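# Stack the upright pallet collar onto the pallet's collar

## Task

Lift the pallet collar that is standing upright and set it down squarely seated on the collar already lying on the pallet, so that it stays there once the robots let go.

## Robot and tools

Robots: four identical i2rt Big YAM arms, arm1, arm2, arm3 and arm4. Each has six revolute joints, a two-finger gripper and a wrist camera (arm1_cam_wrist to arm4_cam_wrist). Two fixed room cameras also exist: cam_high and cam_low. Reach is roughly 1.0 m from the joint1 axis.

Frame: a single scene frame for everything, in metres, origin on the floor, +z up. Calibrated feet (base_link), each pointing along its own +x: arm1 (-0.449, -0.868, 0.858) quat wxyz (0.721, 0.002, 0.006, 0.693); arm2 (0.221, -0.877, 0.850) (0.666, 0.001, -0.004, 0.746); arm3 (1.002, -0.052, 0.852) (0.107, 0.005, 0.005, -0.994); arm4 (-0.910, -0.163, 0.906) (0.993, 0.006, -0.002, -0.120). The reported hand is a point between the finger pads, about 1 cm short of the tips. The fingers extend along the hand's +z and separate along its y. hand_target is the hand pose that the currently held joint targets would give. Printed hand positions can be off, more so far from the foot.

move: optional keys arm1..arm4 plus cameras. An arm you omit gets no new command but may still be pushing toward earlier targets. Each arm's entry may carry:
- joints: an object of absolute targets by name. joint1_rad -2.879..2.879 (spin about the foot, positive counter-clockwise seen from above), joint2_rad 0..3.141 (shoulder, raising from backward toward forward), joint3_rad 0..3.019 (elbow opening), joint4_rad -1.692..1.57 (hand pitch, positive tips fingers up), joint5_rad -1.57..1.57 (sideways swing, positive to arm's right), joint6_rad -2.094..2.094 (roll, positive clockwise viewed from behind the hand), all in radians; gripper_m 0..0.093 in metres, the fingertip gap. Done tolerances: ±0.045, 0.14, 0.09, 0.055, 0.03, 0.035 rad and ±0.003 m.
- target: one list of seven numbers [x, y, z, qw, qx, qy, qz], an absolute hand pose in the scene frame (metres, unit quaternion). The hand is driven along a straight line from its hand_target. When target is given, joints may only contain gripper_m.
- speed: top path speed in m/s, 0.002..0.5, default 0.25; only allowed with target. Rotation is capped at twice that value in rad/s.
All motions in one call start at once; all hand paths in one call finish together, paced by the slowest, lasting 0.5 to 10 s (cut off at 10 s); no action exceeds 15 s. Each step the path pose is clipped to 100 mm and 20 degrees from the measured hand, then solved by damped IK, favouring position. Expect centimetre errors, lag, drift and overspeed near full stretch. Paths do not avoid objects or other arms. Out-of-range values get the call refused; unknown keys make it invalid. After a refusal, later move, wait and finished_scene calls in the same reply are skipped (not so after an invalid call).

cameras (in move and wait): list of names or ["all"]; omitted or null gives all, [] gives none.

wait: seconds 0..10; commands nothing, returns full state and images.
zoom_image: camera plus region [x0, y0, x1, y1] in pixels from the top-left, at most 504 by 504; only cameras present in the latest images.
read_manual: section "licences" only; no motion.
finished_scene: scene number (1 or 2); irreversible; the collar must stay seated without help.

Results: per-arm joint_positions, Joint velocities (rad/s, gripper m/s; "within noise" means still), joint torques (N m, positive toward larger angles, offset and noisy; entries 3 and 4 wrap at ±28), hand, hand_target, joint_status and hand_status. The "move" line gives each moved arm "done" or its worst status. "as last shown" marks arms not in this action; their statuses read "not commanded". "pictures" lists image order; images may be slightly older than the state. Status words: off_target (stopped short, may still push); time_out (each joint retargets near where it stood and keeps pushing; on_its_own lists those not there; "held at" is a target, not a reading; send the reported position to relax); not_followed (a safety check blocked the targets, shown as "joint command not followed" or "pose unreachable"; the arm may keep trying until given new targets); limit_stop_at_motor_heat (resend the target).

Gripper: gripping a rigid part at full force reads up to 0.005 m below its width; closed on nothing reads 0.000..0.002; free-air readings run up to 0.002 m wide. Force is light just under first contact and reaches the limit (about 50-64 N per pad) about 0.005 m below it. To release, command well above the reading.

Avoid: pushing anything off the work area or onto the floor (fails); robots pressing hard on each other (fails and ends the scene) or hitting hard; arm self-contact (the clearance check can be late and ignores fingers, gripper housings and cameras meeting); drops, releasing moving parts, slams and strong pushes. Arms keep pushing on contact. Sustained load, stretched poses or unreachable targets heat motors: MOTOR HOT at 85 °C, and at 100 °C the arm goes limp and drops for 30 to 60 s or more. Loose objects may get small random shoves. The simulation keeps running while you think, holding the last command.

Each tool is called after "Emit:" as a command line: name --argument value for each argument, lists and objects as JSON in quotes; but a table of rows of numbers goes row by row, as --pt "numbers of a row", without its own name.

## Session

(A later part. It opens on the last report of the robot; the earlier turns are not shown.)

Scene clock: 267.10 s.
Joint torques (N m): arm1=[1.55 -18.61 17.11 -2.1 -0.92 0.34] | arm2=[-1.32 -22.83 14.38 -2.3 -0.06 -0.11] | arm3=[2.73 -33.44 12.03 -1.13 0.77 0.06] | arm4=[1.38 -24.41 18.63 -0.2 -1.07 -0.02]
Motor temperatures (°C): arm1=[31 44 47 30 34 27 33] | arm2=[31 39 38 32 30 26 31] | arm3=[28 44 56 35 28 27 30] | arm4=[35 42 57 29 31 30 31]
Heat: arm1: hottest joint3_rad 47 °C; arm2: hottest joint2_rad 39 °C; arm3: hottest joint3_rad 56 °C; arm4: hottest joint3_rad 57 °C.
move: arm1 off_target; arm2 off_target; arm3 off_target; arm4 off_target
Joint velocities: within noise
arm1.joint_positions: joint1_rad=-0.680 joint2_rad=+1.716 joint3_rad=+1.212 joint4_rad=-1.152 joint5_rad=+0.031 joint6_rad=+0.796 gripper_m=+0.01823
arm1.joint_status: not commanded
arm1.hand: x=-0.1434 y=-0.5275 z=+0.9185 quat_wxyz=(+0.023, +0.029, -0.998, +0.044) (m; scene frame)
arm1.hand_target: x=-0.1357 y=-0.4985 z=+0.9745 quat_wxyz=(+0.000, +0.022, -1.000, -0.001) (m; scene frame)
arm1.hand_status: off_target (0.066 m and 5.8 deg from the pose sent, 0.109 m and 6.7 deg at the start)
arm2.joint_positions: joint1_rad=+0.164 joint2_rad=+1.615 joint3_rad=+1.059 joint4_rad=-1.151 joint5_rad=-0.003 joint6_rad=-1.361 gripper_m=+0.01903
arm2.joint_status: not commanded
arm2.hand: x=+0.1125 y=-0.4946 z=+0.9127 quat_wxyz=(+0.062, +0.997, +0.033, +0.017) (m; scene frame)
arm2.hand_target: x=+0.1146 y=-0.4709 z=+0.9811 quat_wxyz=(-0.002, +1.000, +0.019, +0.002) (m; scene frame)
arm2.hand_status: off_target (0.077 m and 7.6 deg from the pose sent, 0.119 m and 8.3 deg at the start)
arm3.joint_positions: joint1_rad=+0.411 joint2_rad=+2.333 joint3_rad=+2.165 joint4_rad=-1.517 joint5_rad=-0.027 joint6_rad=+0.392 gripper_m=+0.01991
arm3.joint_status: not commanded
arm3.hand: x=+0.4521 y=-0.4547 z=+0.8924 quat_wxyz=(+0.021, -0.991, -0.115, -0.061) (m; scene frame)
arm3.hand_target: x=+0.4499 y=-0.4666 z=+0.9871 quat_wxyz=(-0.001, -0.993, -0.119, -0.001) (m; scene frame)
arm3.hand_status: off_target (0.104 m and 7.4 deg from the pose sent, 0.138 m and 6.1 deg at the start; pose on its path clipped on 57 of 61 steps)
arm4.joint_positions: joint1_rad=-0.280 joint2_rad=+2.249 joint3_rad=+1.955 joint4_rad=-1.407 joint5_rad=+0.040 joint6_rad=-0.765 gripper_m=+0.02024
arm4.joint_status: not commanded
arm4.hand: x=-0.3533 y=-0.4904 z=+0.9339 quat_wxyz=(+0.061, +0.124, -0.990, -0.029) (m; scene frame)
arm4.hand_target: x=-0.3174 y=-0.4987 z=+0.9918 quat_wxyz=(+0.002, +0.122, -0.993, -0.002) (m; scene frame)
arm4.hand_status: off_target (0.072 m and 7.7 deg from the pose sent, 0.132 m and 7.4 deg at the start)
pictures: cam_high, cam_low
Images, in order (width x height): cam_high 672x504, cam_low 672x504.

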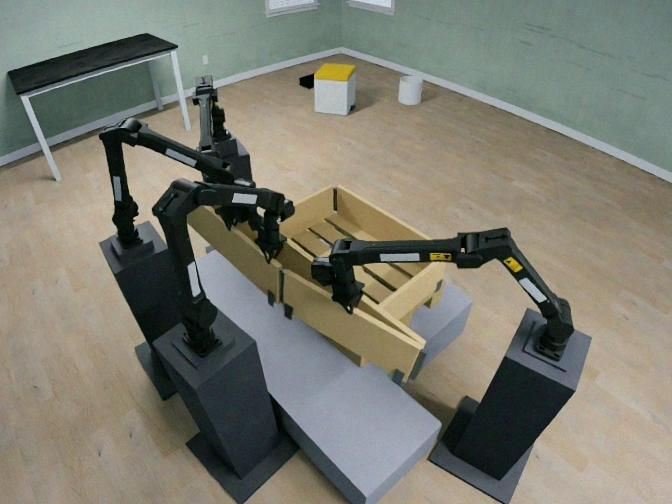

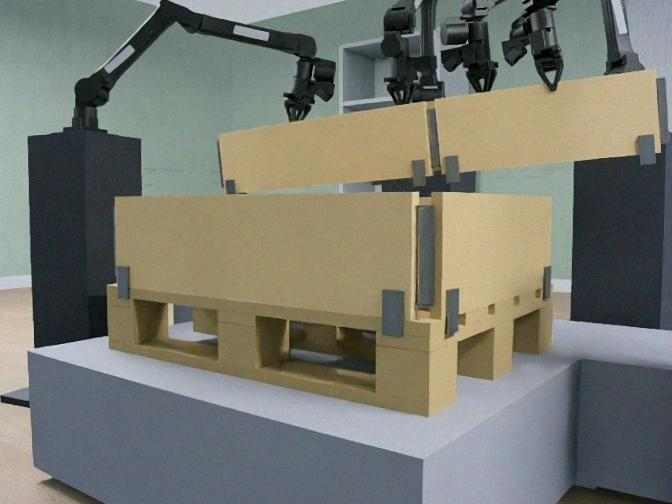

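Emit:
move --arm1 '{"target":[-0.10,-0.46,0.975,0,-0.021,0.9998,0],"speed":0.1}' --arm2 '{"target":[0.1435,-0.437,0.982,0,0.9998,0.019,0],"speed":0.1}' --arm3 '{"target":[0.456,-0.383,1.0,0,0.9724,0.2334,0],"speed":0.1}' --arm4 '{"target":[-0.291,-0.400,0.99,0,-0.2334,0.9724,0],"speed":0.1}' --cameras '["cam_high","cam_low"]'

Emit:
move --arm1 '{"target":[-0.064,-0.422,0.975,0,-0.021,0.9998,0],"speed":0.1}' --arm2 '{"target":[0.179,-0.400,0.982,0,0.9998,0.019,0],"speed":0.1}' --arm3 '{"target":[0.4545,-0.288,1.0,0,0.9397,0.342,0],"speed":0.1}' --arm4 '{"target":[-0.29,-0.306,0.99,0,-0.342,0.9397,0],"speed":0.1}'

Scene clock: 278.27 s.
Joint torques (N m): arm1=[2.37 -20.07 17.07 -2 -1.21 0.23] | arm2=[-0.03 -19.37 16.96 -2 -0.45 -0.21] | arm3=[0.15 -32.44 11.06 -0.81 0.92 -0.59] | arm4=[1.9 -28.22 12.96 0.73 -1.01 -0.33]
Motor temperatures (°C): arm1=[31 44 50 30 34 27 33] | arm2=[31 39 40 32 30 26 31] | arm3=[28 47 56 35 29 27 30] | arm4=[35 40 58 29 31 30 31]
Heat: arm1: hottest joint3_rad 50 °C; arm2: hottest joint3_rad 40 °C; arm3: hottest joint3_rad 56 °C; arm4: hottest joint3_rad 58 °C.
move: arm1 off_target; arm2 off_target; arm3 off_target; arm4 off_target
Joint velocities: within noise
arm1.joint_positions: joint1_rad=-0.695 joint2_rad=+1.829 joint3_rad=+1.375 joint4_rad=-1.197 joint5_rad=+0.040 joint6_rad=+0.801 gripper_m=+0.01823
arm1.joint_status: not commanded
arm1.hand: x=-0.1032 y=-0.4958 z=+0.9187 quat_wxyz=(+0.018, +0.019, -0.999, +0.045) (m; scene frame)
arm1.hand_target: x=-0.1022 y=-0.4636 z=+0.9745 quat_wxyz=(+0.000, +0.022, -1.000, -0.001) (m; scene frame)
arm1.hand_status: off_target (0.067 m and 5.6 deg from the pose sent, 0.098 m and 5.8 deg at the start)
arm2.joint_positions: joint1_rad=+0.064 joint2_rad=+1.625 joint3_rad=+1.092 joint4_rad=-1.168 joint5_rad=+0.013 joint6_rad=-1.434 gripper_m=+0.01903
arm2.joint_status: not commanded
arm2.hand: x=+0.1518 y=-0.4756 z=+0.9194 quat_wxyz=(+0.059, +0.998, +0.021, +0.018) (m; scene frame)
arm2.hand_target: x=+0.1462 y=-0.4423 z=+0.9812 quat_wxyz=(-0.001, +1.000, +0.020, +0.005) (m; scene frame)
arm2.hand_status: off_target (0.074 m and 7.1 deg from the pose sent, 0.095 m and 7.6 deg at the start)
arm3.joint_positions: joint1_rad=+0.346 joint2_rad=+2.158 joint3_rad=+1.868 joint4_rad=-1.410 joint5_rad=-0.025 joint6_rad=+0.134 gripper_m=+0.01990
arm3.joint_status: not commanded
arm3.hand: x=+0.4767 y=-0.3869 z=+0.8984 quat_wxyz=(+0.015, -0.975, -0.210, -0.070) (m; scene frame)
arm3.hand_target: x=+0.4610 y=-0.3812 z=+0.9917 quat_wxyz=(+0.002, -0.973, -0.230, +0.000) (m; scene frame)
arm3.hand_status: off_target (0.104 m and 8.7 deg from the pose sent, 0.129 m and 15.6 deg at the start; pose on its path clipped on 50 of 62 steps)
arm4.joint_positions: joint1_rad=-0.135 joint2_rad=+2.234 joint3_rad=+1.884 joint4_rad=-1.372 joint5_rad=+0.042 joint6_rad=-0.802 gripper_m=+0.02070
arm4.joint_status: not commanded
arm4.hand: x=-0.3266 y=-0.4013 z=+0.9201 quat_wxyz=(+0.070, +0.213, -0.974, -0.030) (m; scene frame)
arm4.hand_target: x=-0.2962 y=-0.3984 z=+0.9901 quat_wxyz=(+0.001, +0.230, -0.973, +0.000) (m; scene frame)
arm4.hand_status: off_target (0.078 m and 9.1 deg from the pose sent, 0.123 m and 14.9 deg at the start)
pictures: cam_high, cam_low
Images, in order (width x height): cam_high 672x504, cam_low 672x504.

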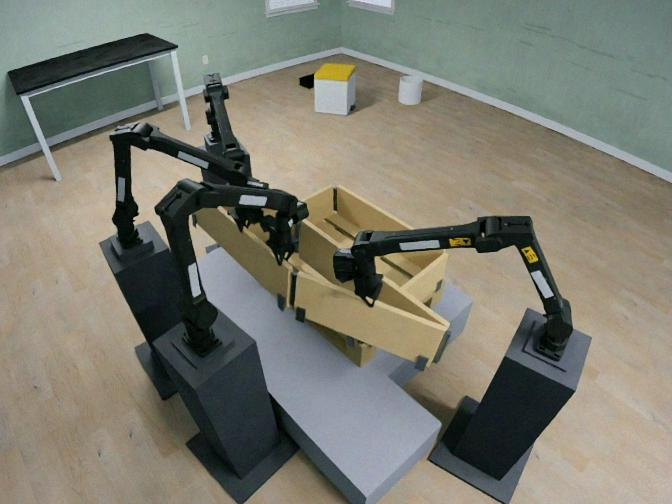

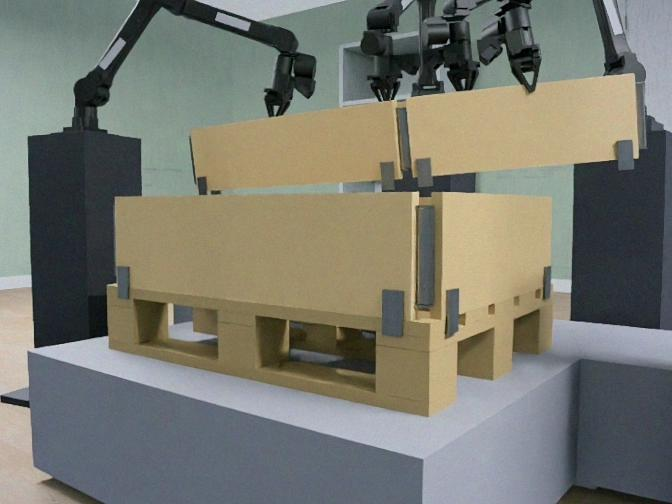

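Scene clock: 280.57 s.
Joint torques (N m): arm1=[2.2 -21.71 17.42 -1.51 -1.22 0.12] | arm2=[0.67 -20.01 16.79 -0.99 -0.9 -0.27] | arm3=[0.15 -31.44 10.88 -1.1 0.47 -0.52] | arm4=[1.38 -30.15 12.75 -0.02 -1 -0.44]
Motor temperatures (°C): arm1=[31 44 50 30 35 27 33] | arm2=[31 39 40 32 30 26 31] | arm3=[28 48 56 35 29 27 30] | arm4=[35 40 58 29 31 30 31]
Heat: arm1: hottest joint3_rad 50 °C; arm2: hottest joint3_rad 40 °C; arm3: hottest joint3_rad 56 °C; arm4: hottest joint3_rad 58 °C.
move: arm1 off_target; arm2 off_target; arm3 off_target; arm4 off_target
Joint velocities: within noise
arm1.joint_positions: joint1_rad=-0.697 joint2_rad=+1.955 joint3_rad=+1.567 joint4_rad=-1.272 joint5_rad=+0.041 joint6_rad=+0.810 gripper_m=+0.01823
arm1.joint_status: not commanded
arm1.hand: x=-0.0684 y=-0.4588 z=+0.9185 quat_wxyz=(+0.020, +0.014, -0.998, +0.049) (m; scene frame)
arm1.hand_target: x=-0.0667 y=-0.4260 z=+0.9752 quat_wxyz=(+0.000, +0.021, -1.000, +0.000) (m; scene frame)
arm1.hand_status: off_target (0.068 m and 6.1 deg from the pose sent, 0.101 m and 5.6 deg at the start)
arm2.joint_positions: joint1_rad=-0.031 joint2_rad=+1.694 joint3_rad=+1.195 joint4_rad=-1.215 joint5_rad=+0.014 joint6_rad=-1.514 gripper_m=+0.01903
arm2.joint_status: not commanded
arm2.hand: x=+0.1885 y=-0.4425 z=+0.9244 quat_wxyz=(+0.067, +0.998, +0.013, +0.014) (m; scene frame)
arm2.hand_target: x=+0.1799 y=-0.4056 z=+0.9829 quat_wxyz=(-0.001, +1.000, +0.019, +0.001) (m; scene frame)
arm2.hand_status: off_target (0.072 m and 7.9 deg from the pose sent, 0.102 m and 7.1 deg at the start)
arm3.joint_positions: joint1_rad=+0.207 joint2_rad=+2.050 joint3_rad=+1.668 joint4_rad=-1.319 joint5_rad=-0.014 joint6_rad=-0.246 gripper_m=+0.01989
arm3.joint_status: not commanded
arm3.hand: x=+0.4742 y=-0.2916 z=+0.8937 quat_wxyz=(+0.002, -0.943, -0.326, -0.071) (m; scene frame)
arm3.hand_target: x=+0.4600 y=-0.2867 z=+0.9865 quat_wxyz=(+0.003, -0.940, -0.342, +0.001) (m; scene frame)
arm3.hand_status: off_target (0.108 m and 8.4 deg from the pose sent, 0.144 m and 17.7 deg at the start; pose on its path clipped on 57 of 69 steps)
arm4.joint_positions: joint1_rad=+0.009 joint2_rad=+2.192 joint3_rad=+1.747 joint4_rad=-1.278 joint5_rad=+0.042 joint6_rad=-0.884 gripper_m=+0.02142
arm4.joint_status: not commanded
arm4.hand: x=-0.3230 y=-0.3087 z=+0.8997 quat_wxyz=(+0.071, +0.322, -0.944, -0.028) (m; scene frame)
arm4.hand_target: x=-0.2932 y=-0.3059 z=+0.9879 quat_wxyz=(-0.005, +0.342, -0.940, +0.005) (m; scene frame)
arm4.hand_status: off_target (0.096 m and 9.0 deg from the pose sent, 0.124 m and 17.6 deg at the start)
pictures: arm1_cam_wrist, arm2_cam_wrist, arm3_cam_wrist, arm4_cam_wrist, cam_high, cam_low
Images, in order (width x height): arm1_cam_wrist 672x504, arm2_cam_wrist 672x504, arm3_cam_wrist 672x504, arm4_cam_wrist 672x504, cam_high 672x504, cam_low 672x504.

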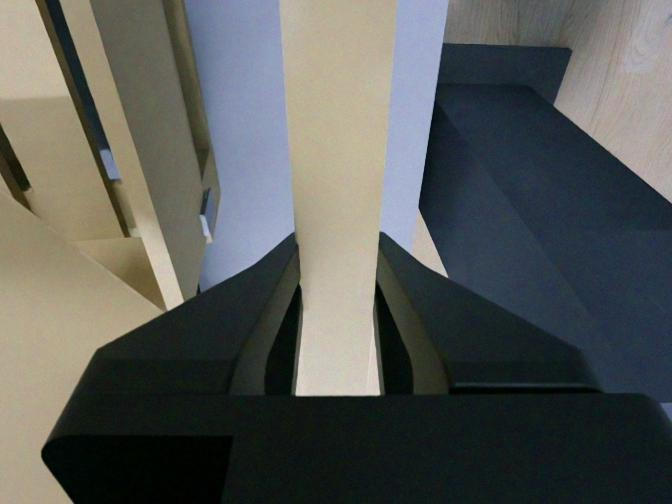

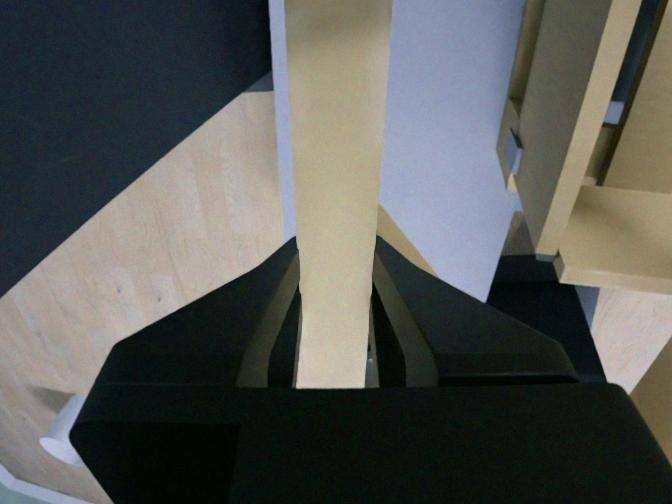

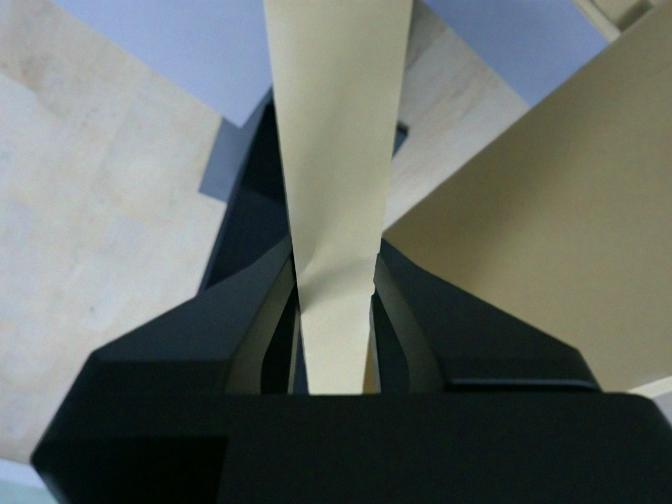

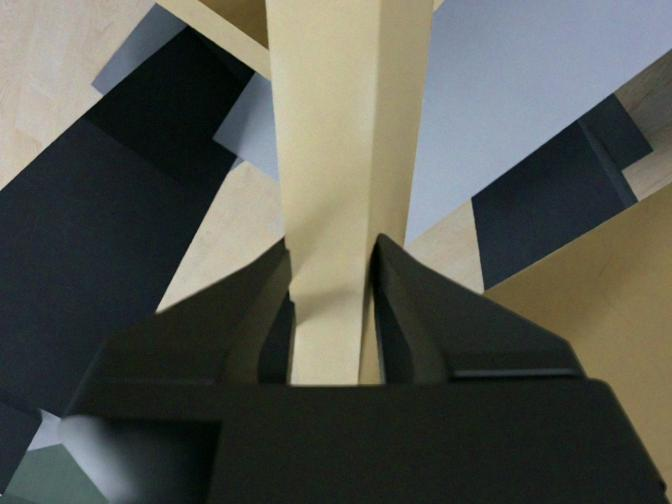

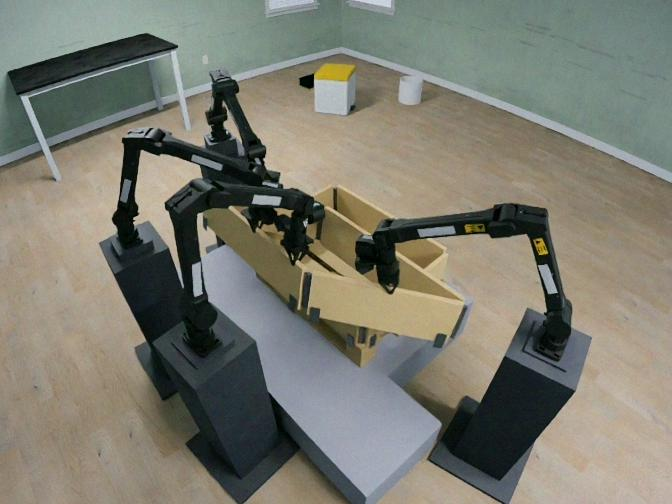

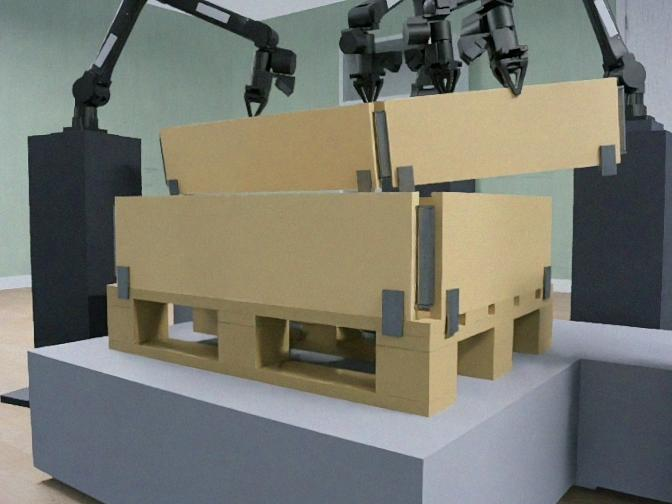

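Emit:
move --arm3 '{"joints":{"joint2_rad":1.88}}' --arm4 '{"target":[-0.29,-0.306,1.02,0,-0.342,0.9397,0],"speed":0.1}' --cameras '["cam_low"]'

Scene clock: 289.73 s.
Joint torques (N m): arm1=[2.14 -21.71 17.1 -1.42 -1.23 0.12] | arm2=[0.67 -20.01 16.16 -0.85 -0.9 -0.24] | arm3=[0.15 -32.38 11.48 -1.14 0.47 -0.43] | arm4=[1.08 -30.56 12.33 -0.76 -1.05 -0.41]
Motor temperatures (°C): arm1=[31 45 53 30 35 27 33] | arm2=[31 39 40 32 30 26 31] | arm3=[28 52 56 35 29 27 30] | arm4=[35 40 57 29 31 30 31]
Heat: arm1: hottest joint3_rad 53 °C; arm2: hottest joint3_rad 40 °C; arm3: hottest joint3_rad 56 °C; arm4: hottest joint3_rad 57 °C.
move: arm3 time_out; arm4 off_target
Joint velocities: within noise
arm1.joint_positions: joint1_rad=-0.697 joint2_rad=+1.955 joint3_rad=+1.571 joint4_rad=-1.274 joint5_rad=+0.040 joint6_rad=+0.808 gripper_m=+0.01823
arm1.joint_status: not commanded
arm1.hand: x=-0.0679 y=-0.4578 z=+0.9197 quat_wxyz=(+0.020, +0.015, -0.999, +0.048) (m; scene frame)
arm1.hand_target: x=-0.0668 y=-0.4257 z=+0.9752 quat_wxyz=(+0.000, +0.022, -1.000, -0.001) (m; scene frame)
arm1.hand_status: not commanded
arm2.joint_positions: joint1_rad=-0.031 joint2_rad=+1.694 joint3_rad=+1.203 joint4_rad=-1.220 joint5_rad=+0.014 joint6_rad=-1.517 gripper_m=+0.01903
arm2.joint_status: not commanded
arm2.hand: x=+0.1883 y=-0.4402 z=+0.9270 quat_wxyz=(+0.066, +0.998, +0.014, +0.014) (m; scene frame)
arm2.hand_target: x=+0.1799 y=-0.4059 z=+0.9828 quat_wxyz=(+0.000, +1.000, +0.019, +0.001) (m; scene frame)
arm2.hand_status: not commanded
arm3.joint_positions: joint1_rad=+0.207 joint2_rad=+2.033 joint3_rad=+1.661 joint4_rad=-1.318 joint5_rad=-0.014 joint6_rad=-0.255 gripper_m=+0.01989
arm3.joint_status: joint2_rad time_out (moved -0.017 of -0.170)
arm3.on_its_own: joint2_rad reads +2.033 and still pushes toward +1.880 since a time_out; joint6_rad reads -0.255 and still pushes toward -0.291 since a time_out
arm3.hand: x=+0.4750 y=-0.2911 z=+0.9008 quat_wxyz=(+0.001, -0.942, -0.330, -0.065) (m; scene frame)
arm3.hand_target: x=+0.4604 y=-0.2866 z=+1.0032 quat_wxyz=(+0.002, -0.940, -0.342, +0.016) (m; scene frame)
arm3.hand_status: not commanded
arm4.joint_positions: joint1_rad=+0.009 joint2_rad=+2.183 joint3_rad=+1.737 joint4_rad=-1.274 joint5_rad=+0.040 joint6_rad=-0.892 gripper_m=+0.02142
arm4.joint_status: not commanded
arm4.hand: x=-0.3246 y=-0.3081 z=+0.9018 quat_wxyz=(+0.069, +0.326, -0.943, -0.027) (m; scene frame)
arm4.hand_target: x=-0.3018 y=-0.3054 z=+0.9940 quat_wxyz=(+0.000, +0.342, -0.940, +0.000) (m; scene frame)
arm4.hand_status: off_target (0.123 m and 8.7 deg from the pose sent, 0.125 m and 9.0 deg at the start; pose on its path clipped on 44 of 47 steps)
pictures: cam_low
Images, in order (width x height): cam_low 672x504.

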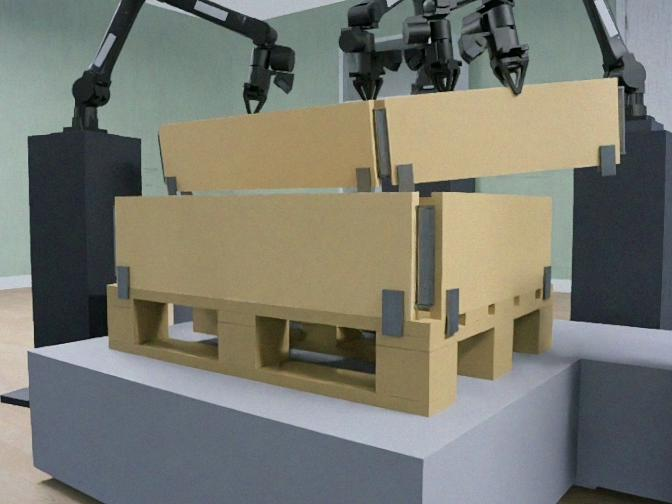

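Emit:
move --arm1 '{"target":[-0.03,-0.383,0.98,0,-0.021,0.9998,0],"speed":0.1}' --arm2 '{"target":[0.2085,-0.355,0.982,0,0.9998,0.019,0],"speed":0.1}' --arm3 '{"target":[0.435,-0.200,1.01,0,0.8949,0.4462,0],"speed":0.1}' --arm4 '{"target":[-0.299,-0.219,1.02,0,-0.4462,0.8949,0],"speed":0.1}' --cameras '["cam_high","cam_low"]'

Emit:
move --arm1 '{"target":[0.005,-0.344,0.98,0,-0.021,0.9998,0],"speed":0.1}' --arm2 '{"target":[0.244,-0.318,0.982,0,0.9998,0.019,0],"speed":0.1}' --arm3 '{"target":[0.410,-0.124,1.01,0,0.8387,0.5446,0],"speed":0.1}' --arm4 '{"target":[-0.32,-0.146,1.02,0,-0.5446,0.8387,0],"speed":0.1}'

Scene clock: 303.53 s.
Joint torques (N m): arm1=[1.32 -22.77 18.41 -0.9 -0.92 0.09] | arm2=[0.62 -20.66 16.62 -0.49 -0.88 -0.28] | arm3=[0.15 -30.68 11.36 -1.58 -0.12 -0.55] | arm4=[1.44 -30.39 11.55 -0.84 -0.97 -0.63]
Motor temperatures (°C): arm1=[30 46 55 30 36 27 33] | arm2=[31 39 43 31 30 26 31] | arm3=[28 53 56 34 29 27 30] | arm4=[35 41 57 29 31 30 31]
Heat: arm1: hottest joint3_rad 55 °C; arm2: hottest joint3_rad 43 °C; arm3: hottest joint3_rad 56 °C; arm4: hottest joint3_rad 57 °C.
move: arm1 off_target; arm2 off_target; arm3 off_target; arm4 off_target
Joint velocities: within noise
arm1.joint_positions: joint1_rad=-0.686 joint2_rad=+2.081 joint3_rad=+1.790 joint4_rad=-1.378 joint5_rad=+0.032 joint6_rad=+0.821 gripper_m=+0.01823
arm1.joint_status: not commanded
arm1.hand: x=-0.0412 y=-0.4168 z=+0.9245 quat_wxyz=(+0.026, +0.014, -0.998, +0.050) (m; scene frame)
arm1.hand_target: x=-0.0331 y=-0.3869 z=+0.9807 quat_wxyz=(-0.001, +0.017, -1.000, -0.001) (m; scene frame)
arm1.hand_status: off_target (0.066 m and 6.5 deg from the pose sent, 0.103 m and 6.0 deg at the start)
arm2.joint_positions: joint1_rad=-0.094 joint2_rad=+1.788 joint3_rad=+1.341 joint4_rad=-1.275 joint5_rad=+0.014 joint6_rad=-1.575 gripper_m=+0.01903
arm2.joint_status: not commanded
arm2.hand: x=+0.2149 y=-0.3999 z=+0.9307 quat_wxyz=(+0.072, +0.997, +0.012, +0.010) (m; scene frame)
arm2.hand_target: x=+0.2089 y=-0.3631 z=+0.9834 quat_wxyz=(+0.005, +1.000, +0.019, +0.001) (m; scene frame)
arm2.hand_status: off_target (0.068 m and 8.3 deg from the pose sent, 0.103 m and 7.7 deg at the start)
arm3.joint_positions: joint1_rad=+0.056 joint2_rad=+2.019 joint3_rad=+1.600 joint4_rad=-1.275 joint5_rad=-0.001 joint6_rad=-0.620 gripper_m=+0.01977
arm3.joint_status: not commanded
arm3.hand: x=+0.4564 y=-0.2033 z=+0.8884 quat_wxyz=(-0.008, -0.901, -0.429, -0.066) (m; scene frame)
arm3.hand_target: x=+0.4433 y=-0.1994 z=+0.9810 quat_wxyz=(+0.003, -0.895, -0.446, +0.000) (m; scene frame)
arm3.hand_status: off_target (0.124 m and 7.9 deg from the pose sent, 0.148 m and 16.2 deg at the start; pose on its path clipped on 58 of 58 steps)
arm4.joint_positions: joint1_rad=+0.139 joint2_rad=+2.134 joint3_rad=+1.623 joint4_rad=-1.214 joint5_rad=+0.040 joint6_rad=-0.963 gripper_m=+0.02143
arm4.joint_status: not commanded
arm4.hand: x=-0.3368 y=-0.2284 z=+0.8940 quat_wxyz=(+0.071, +0.418, -0.905, -0.026) (m; scene frame)
arm4.hand_target: x=-0.3132 y=-0.2210 z=+0.9852 quat_wxyz=(+0.000, +0.447, -0.895, +0.001) (m; scene frame)
arm4.hand_status: off_target (0.132 m and 9.3 deg from the pose sent, 0.150 m and 17.1 deg at the start; pose on its path clipped on 52 of 58 steps)
pictures: cam_high, cam_low
Images, in order (width x height): cam_high 672x504, cam_low 672x504.

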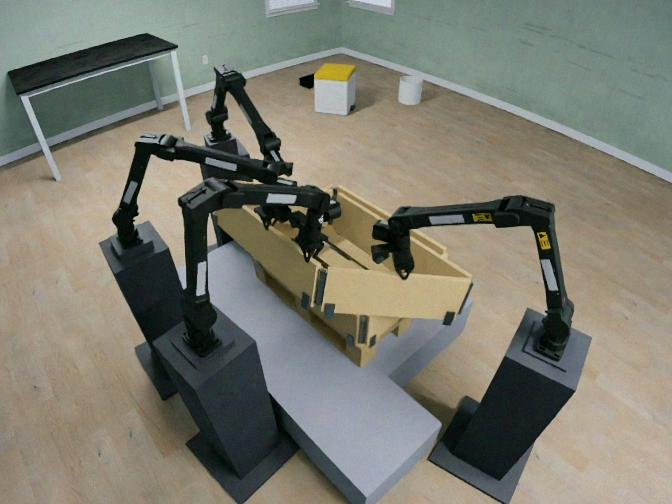

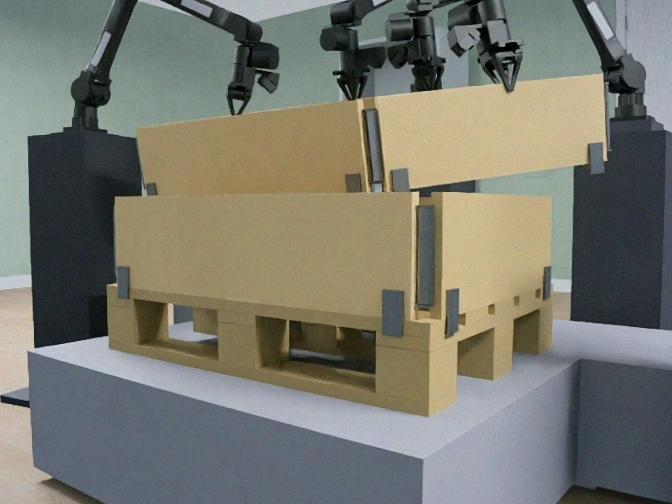

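Scene clock: 305.50 s.
Joint torques (N m): arm1=[1.08 -24 19.1 -0.55 -0.8 -0.02] | arm2=[0.26 -21.48 16.16 -0.32 -0.88 -0.28] | arm3=[0.15 -28.63 14.05 -2.13 -0.49 -0.73] | arm4=[1.67 -30.51 10.36 -1.21 -0.94 -0.82]
Motor temperatures (°C): arm1=[30 46 55 30 36 27 33] | arm2=[31 39 43 31 30 26 31] | arm3=[28 54 56 34 29 27 30] | arm4=[35 41 57 29 31 30 31]
Heat: arm1: hottest joint3_rad 55 °C; arm2: hottest joint3_rad 43 °C; arm3: hottest joint3_rad 56 °C; arm4: hottest joint3_rad 57 °C.
move: arm1 off_target; arm2 off_target; arm3 off_target; arm4 off_target
Joint velocities: within noise
arm1.joint_positions: joint1_rad=-0.686 joint2_rad=+2.238 joint3_rad=+2.067 joint4_rad=-1.508 joint5_rad=+0.028 joint6_rad=+0.821 gripper_m=+0.01823
arm1.joint_status: not commanded
arm1.hand: x=-0.0081 y=-0.3774 z=+0.9267 quat_wxyz=(+0.032, +0.014, -0.998, +0.052) (m; scene frame)
arm1.hand_target: x=+0.0005 y=-0.3493 z=+0.9809 quat_wxyz=(+0.002, +0.021, -1.000, +0.001) (m; scene frame)
arm1.hand_status: off_target (0.064 m and 7.0 deg from the pose sent, 0.103 m and 6.5 deg at the start)
arm2.joint_positions: joint1_rad=-0.154 joint2_rad=+1.874 joint3_rad=+1.484 joint4_rad=-1.304 joint5_rad=+0.014 joint6_rad=-1.641 gripper_m=+0.01903
arm2.joint_status: not commanded
arm2.hand: x=+0.2455 y=-0.3550 z=+0.9360 quat_wxyz=(+0.058, +0.998, +0.015, +0.006) (m; scene frame)
arm2.hand_target: x=+0.2438 y=-0.3223 z=+0.9830 quat_wxyz=(-0.001, +1.000, +0.019, +0.001) (m; scene frame)
arm2.hand_status: off_target (0.059 m and 6.7 deg from the pose sent, 0.101 m and 8.3 deg at the start)
arm3.joint_positions: joint1_rad=-0.081 joint2_rad=+2.013 joint3_rad=+1.599 joint4_rad=-1.275 joint5_rad=+0.016 joint6_rad=-0.967 gripper_m=+0.01973
arm3.joint_status: not commanded
arm3.hand: x=+0.4407 y=-0.1250 z=+0.8917 quat_wxyz=(-0.014, -0.850, -0.522, -0.064) (m; scene frame)
arm3.hand_target: x=+0.4215 y=-0.1221 z=+0.9843 quat_wxyz=(+0.008, -0.839, -0.544, -0.002) (m; scene frame)
arm3.hand_status: off_target (0.122 m and 8.0 deg from the pose sent, 0.152 m and 16.8 deg at the start; pose on its path clipped on 53 of 59 steps)
arm4.joint_positions: joint1_rad=+0.252 joint2_rad=+2.100 joint3_rad=+1.541 joint4_rad=-1.151 joint5_rad=+0.040 joint6_rad=-1.049 gripper_m=+0.02142
arm4.joint_status: not commanded
arm4.hand: x=-0.3483 y=-0.1631 z=+0.8872 quat_wxyz=(+0.064, +0.506, -0.860, -0.021) (m; scene frame)
arm4.hand_target: x=-0.3312 y=-0.1513 z=+0.9780 quat_wxyz=(+0.000, +0.544, -0.839, +0.003) (m; scene frame)
arm4.hand_status: off_target (0.137 m and 9.2 deg from the pose sent, 0.152 m and 18.5 deg at the start; pose on its path clipped on 55 of 59 steps)
pictures: arm1_cam_wrist, arm2_cam_wrist, arm3_cam_wrist, arm4_cam_wrist, cam_high, cam_low
Images, in order (width x height): arm1_cam_wrist 672x504, arm2_cam_wrist 672x504, arm3_cam_wrist 672x504, arm4_cam_wrist 672x504, cam_high 672x504, cam_low 672x504.

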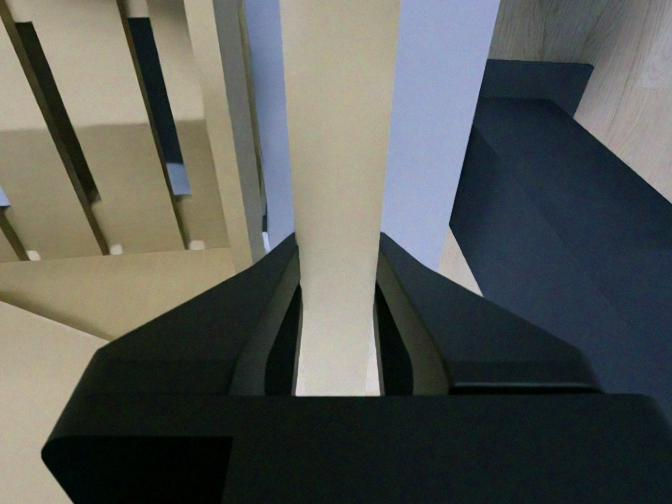

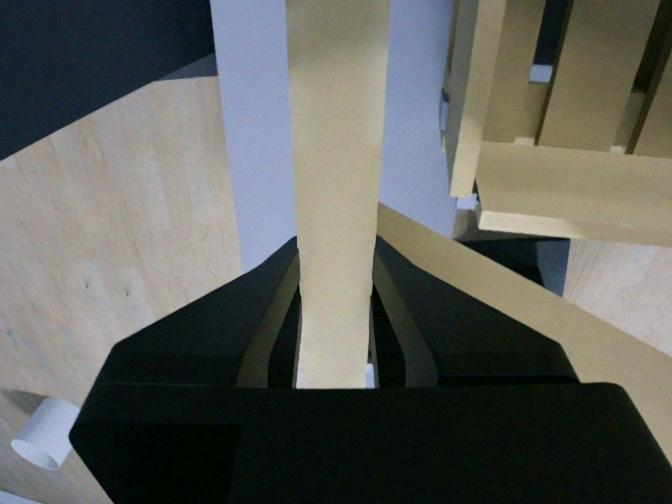

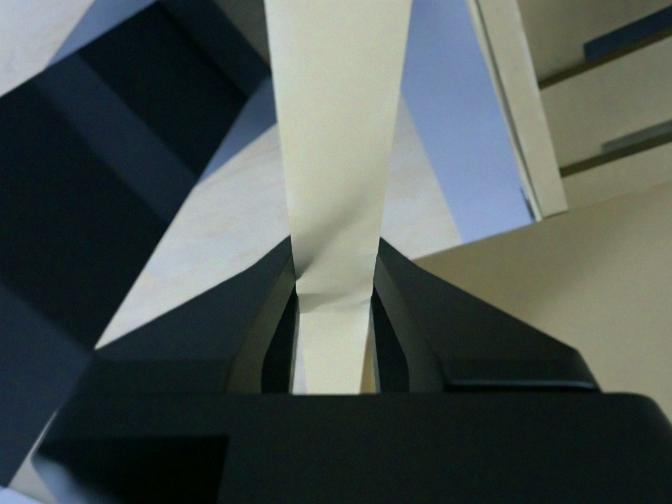

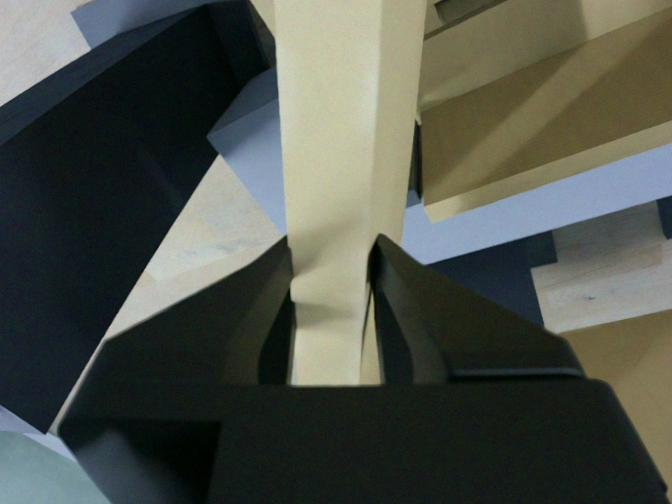

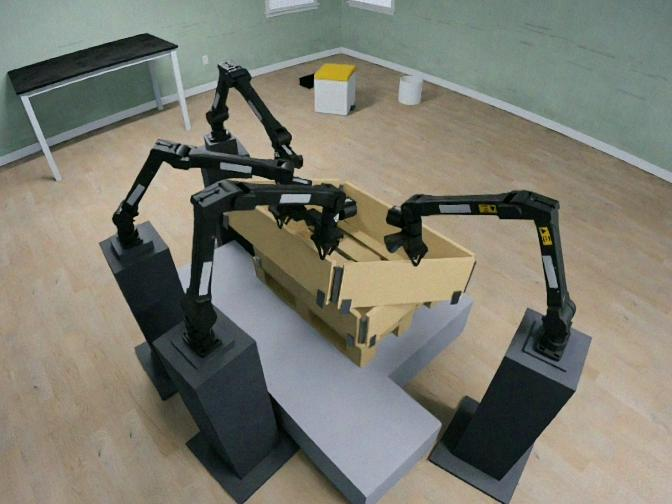

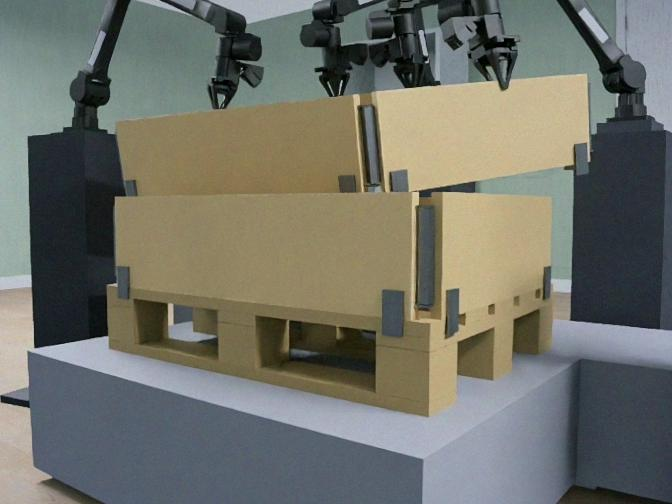

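Emit:
move --arm1 '{"target":[0.02,-0.344,0.925,0,-0.021,0.9998,0],"speed":0.08}' --arm2 '{"target":[0.259,-0.318,0.925,0,0.9998,0.019,0],"speed":0.08}' --arm3 '{"target":[0.405,-0.094,1.01,0,0.8090,0.5878,0],"speed":0.08}' --arm4 '{"target":[-0.335,-0.12,1.02,0,-0.5878,0.8090,0],"speed":0.08}' --cameras '["cam_high","cam_low"]'

Emit:
zoom_image --camera "cam_low" --region '[90, 60, 590, 230]'

Scene clock: 316.60 s.
Joint torques (N m): arm1=[-0.21 -22.12 16.16 0.31 -0.52 -0.09] | arm2=[0.15 -20.13 10.3 1.07 -0.89 -0.21] | arm3=[0.5 -29.04 13.71 -2.39 -0.8 -0.74] | arm4=[2.26 -30.56 9.44 -1.78 -0.57 -0.83]
Motor temperatures (°C): arm1=[30 49 56 30 35 27 33] | arm2=[31 39 45 31 31 26 31] | arm3=[28 56 57 34 29 27 30] | arm4=[34 41 56 29 31 31 31]
Heat: arm1: hottest joint3_rad 56 °C; arm2: hottest joint3_rad 45 °C; arm3: hottest joint3_rad 57 °C; arm4: hottest joint3_rad 56 °C.
move: arm1 off_target; arm2 off_target; arm3 off_target; arm4 off_target
Joint velocities: within noise
arm1.joint_positions: joint1_rad=-0.686 joint2_rad=+2.276 joint3_rad=+2.076 joint4_rad=-1.422 joint5_rad=+0.020 joint6_rad=+0.808 gripper_m=+0.01823
arm1.joint_status: not commanded
arm1.hand: x=+0.0049 y=-0.3606 z=+0.9036 quat_wxyz=(+0.015, +0.020, -0.999, +0.028) (m; scene frame)
arm1.hand_target: x=+0.0196 y=-0.3444 z=+0.9258 quat_wxyz=(-0.002, +0.022, -1.000, -0.002) (m; scene frame)
arm1.hand_status: off_target (0.031 m and 3.7 deg from the pose sent, 0.044 m and 7.0 deg at the start)
arm2.joint_positions: joint1_rad=-0.178 joint2_rad=+1.913 joint3_rad=+1.483 joint4_rad=-1.210 joint5_rad=+0.014 joint6_rad=-1.674 gripper_m=+0.01902
arm2.joint_status: not commanded
arm2.hand: x=+0.2594 y=-0.3355 z=+0.9137 quat_wxyz=(+0.032, +0.999, +0.019, +0.006) (m; scene frame)
arm2.hand_target: x=+0.2590 y=-0.3188 z=+0.9253 quat_wxyz=(+0.001, +1.000, +0.019, +0.000) (m; scene frame)
arm2.hand_status: off_target (0.021 m and 3.7 deg from the pose sent, 0.041 m and 6.7 deg at the start)
arm3.joint_positions: joint1_rad=-0.138 joint2_rad=+2.026 joint3_rad=+1.599 joint4_rad=-1.252 joint5_rad=+0.015 joint6_rad=-1.122 gripper_m=+0.01970
arm3.joint_status: not commanded
arm3.hand: x=+0.4330 y=-0.0933 z=+0.8845 quat_wxyz=(-0.019, -0.824, -0.563, -0.057) (m; scene frame)
arm3.hand_target: x=+0.4166 y=-0.0932 z=+0.9774 quat_wxyz=(+0.004, -0.809, -0.587, +0.000) (m; scene frame)
arm3.hand_status: off_target (0.129 m and 7.6 deg from the pose sent, 0.127 m and 11.6 deg at the start; pose on its path clipped on 41 of 46 steps)
arm4.joint_positions: joint1_rad=+0.291 joint2_rad=+2.092 joint3_rad=+1.493 joint4_rad=-1.091 joint5_rad=+0.028 joint6_rad=-1.110 gripper_m=+0.02097
arm4.joint_status: not commanded
arm4.hand: x=-0.3547 y=-0.1393 z=+0.8758 quat_wxyz=(+0.053, +0.549, -0.834, -0.021) (m; scene frame)
arm4.hand_target: x=-0.3439 y=-0.1268 z=+0.9658 quat_wxyz=(+0.000, +0.587, -0.810, +0.001) (m; scene frame)
arm4.hand_status: off_target (0.147 m and 8.4 deg from the pose sent, 0.140 m and 13.4 deg at the start; pose on its path clipped on 43 of 46 steps)
pictures: cam_high, cam_low
Images, in order (width x height): cam_high 672x504, cam_low 672x504.

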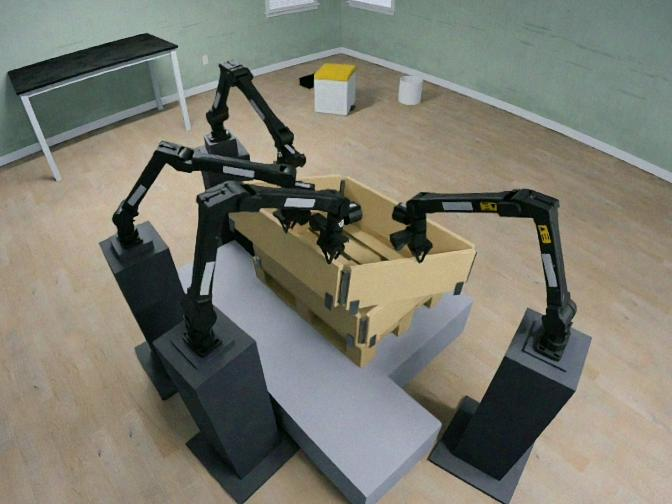

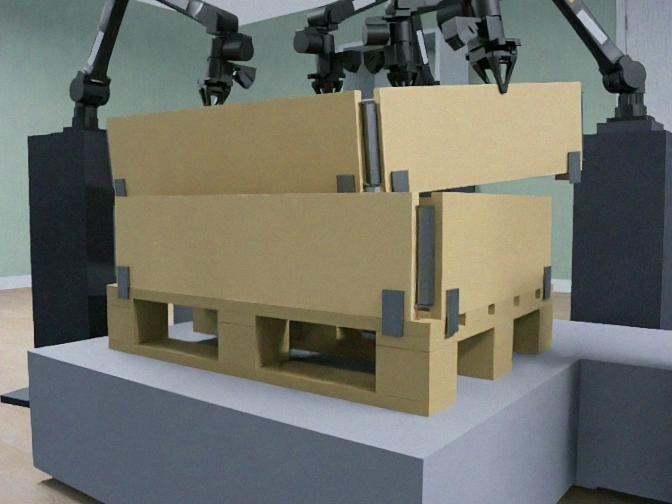

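Scaled by 1.008 from the camera's 672x504 image, which has a finer 960x720 frame.

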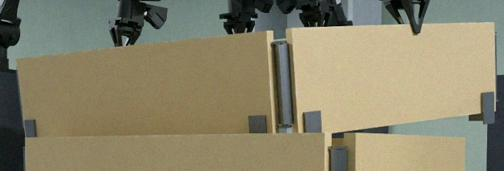

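Emit:
move --arm3 '{"joints":{"joint2_rad":1.78}}' --arm4 '{"joints":{"joint2_rad":1.84}}' --cameras '["cam_low"]'

Scene clock: 323.00 s.
Joint torques (N m): arm1=[-0.15 -22.18 15.02 0.32 -0.11 -0.09] | arm2=[0.21 -19.84 10.36 0.66 -0.71 -0.18] | arm3=[1.44 -35.96 13.86 -2.43 -0.73 -0.61] | arm4=[1.67 -32.73 12.07 -1.94 -0.11 -0.63]
Motor temperatures (°C): arm1=[30 50 56 30 34 27 33] | arm2=[31 39 44 31 31 26 31] | arm3=[28 55 57 34 29 27 30] | arm4=[34 44 54 29 31 31 32]
Heat: arm1: hottest joint3_rad 56 °C; arm2: hottest joint3_rad 44 °C; arm3: hottest joint3_rad 57 °C; arm4: hottest joint3_rad 54 °C.
move: arm3 time_out; arm4 time_out
Joint velocities: within noise
arm1.joint_positions: joint1_rad=-0.686 joint2_rad=+2.276 joint3_rad=+2.090 joint4_rad=-1.430 joint5_rad=+0.005 joint6_rad=+0.805 gripper_m=+0.01823
arm1.joint_status: not commanded
arm1.hand: x=+0.0046 y=-0.3570 z=+0.9086 quat_wxyz=(+0.019, +0.021, -0.999, +0.021) (m; scene frame)
arm1.hand_target: x=+0.0180 y=-0.3453 z=+0.9258 quat_wxyz=(+0.002, +0.024, -1.000, -0.001) (m; scene frame)
arm1.hand_status: not commanded
arm2.joint_positions: joint1_rad=-0.179 joint2_rad=+1.909 joint3_rad=+1.483 joint4_rad=-1.198 joint5_rad=+0.010 joint6_rad=-1.677 gripper_m=+0.01902
arm2.joint_status: not commanded
arm2.hand: x=+0.2593 y=-0.3322 z=+0.9153 quat_wxyz=(+0.024, +1.000, +0.020, +0.004) (m; scene frame)
arm2.hand_target: x=+0.2589 y=-0.3187 z=+0.9253 quat_wxyz=(+0.000, +1.000, +0.019, +0.000) (m; scene frame)
arm2.hand_status: not commanded
arm3.joint_positions: joint1_rad=-0.149 joint2_rad=+1.983 joint3_rad=+1.599 joint4_rad=-1.250 joint5_rad=+0.013 joint6_rad=-1.134 gripper_m=+0.01969
arm3.joint_status: joint2_rad time_out (moved -0.043 of -0.246)
arm3.on_its_own: joint2_rad reads +1.983 and still pushes toward +1.780 since a time_out; joint4_rad reads -1.250 and still pushes toward -1.323 since a time_out; joint6_rad reads -1.134 and still pushes toward -1.188 since a time_out
arm3.hand: x=+0.4286 y=-0.0876 z=+0.9082 quat_wxyz=(-0.008, -0.825, -0.564, -0.037) (m; scene frame)
arm3.hand_target: x=+0.4208 y=-0.0936 z=+1.0489 quat_wxyz=(+0.038, -0.807, -0.586, +0.054) (m; scene frame)
arm3.hand_status: not commanded
arm4.joint_positions: joint1_rad=+0.296 joint2_rad=+2.027 joint3_rad=+1.465 joint4_rad=-1.087 joint5_rad=+0.016 joint6_rad=-1.131 gripper_m=+0.02007
arm4.joint_status: joint2_rad time_out (moved -0.065 of -0.252)
arm4.on_its_own: joint2_rad reads +2.027 and still pushes toward +1.840 since a time_out; joint4_rad reads -1.087 and still pushes toward -1.150 since a time_out; joint6_rad reads -1.131 and still pushes toward -1.185 since a time_out
arm4.hand: x=-0.3569 y=-0.1351 z=+0.9021 quat_wxyz=(+0.031, +0.560, -0.828, -0.016) (m; scene frame)
arm4.hand_target: x=-0.3396 y=-0.1270 z=+1.0201 quat_wxyz=(-0.042, +0.586, -0.809, +0.027) (m; scene frame)
arm4.hand_status: not commanded
pictures: cam_low
Images, in order (width x height): cam_low 672x504.

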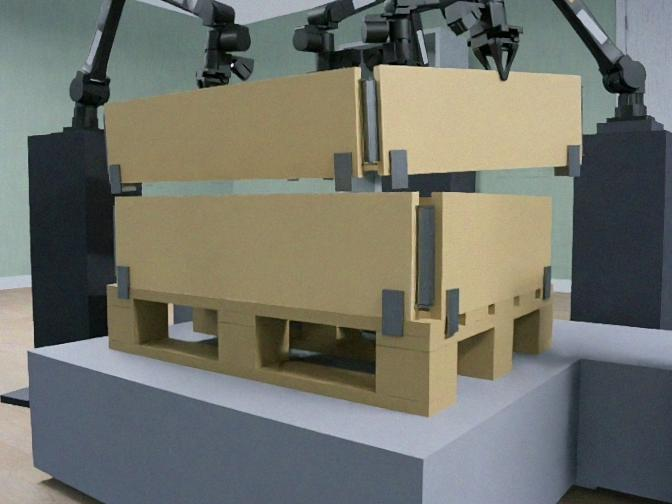

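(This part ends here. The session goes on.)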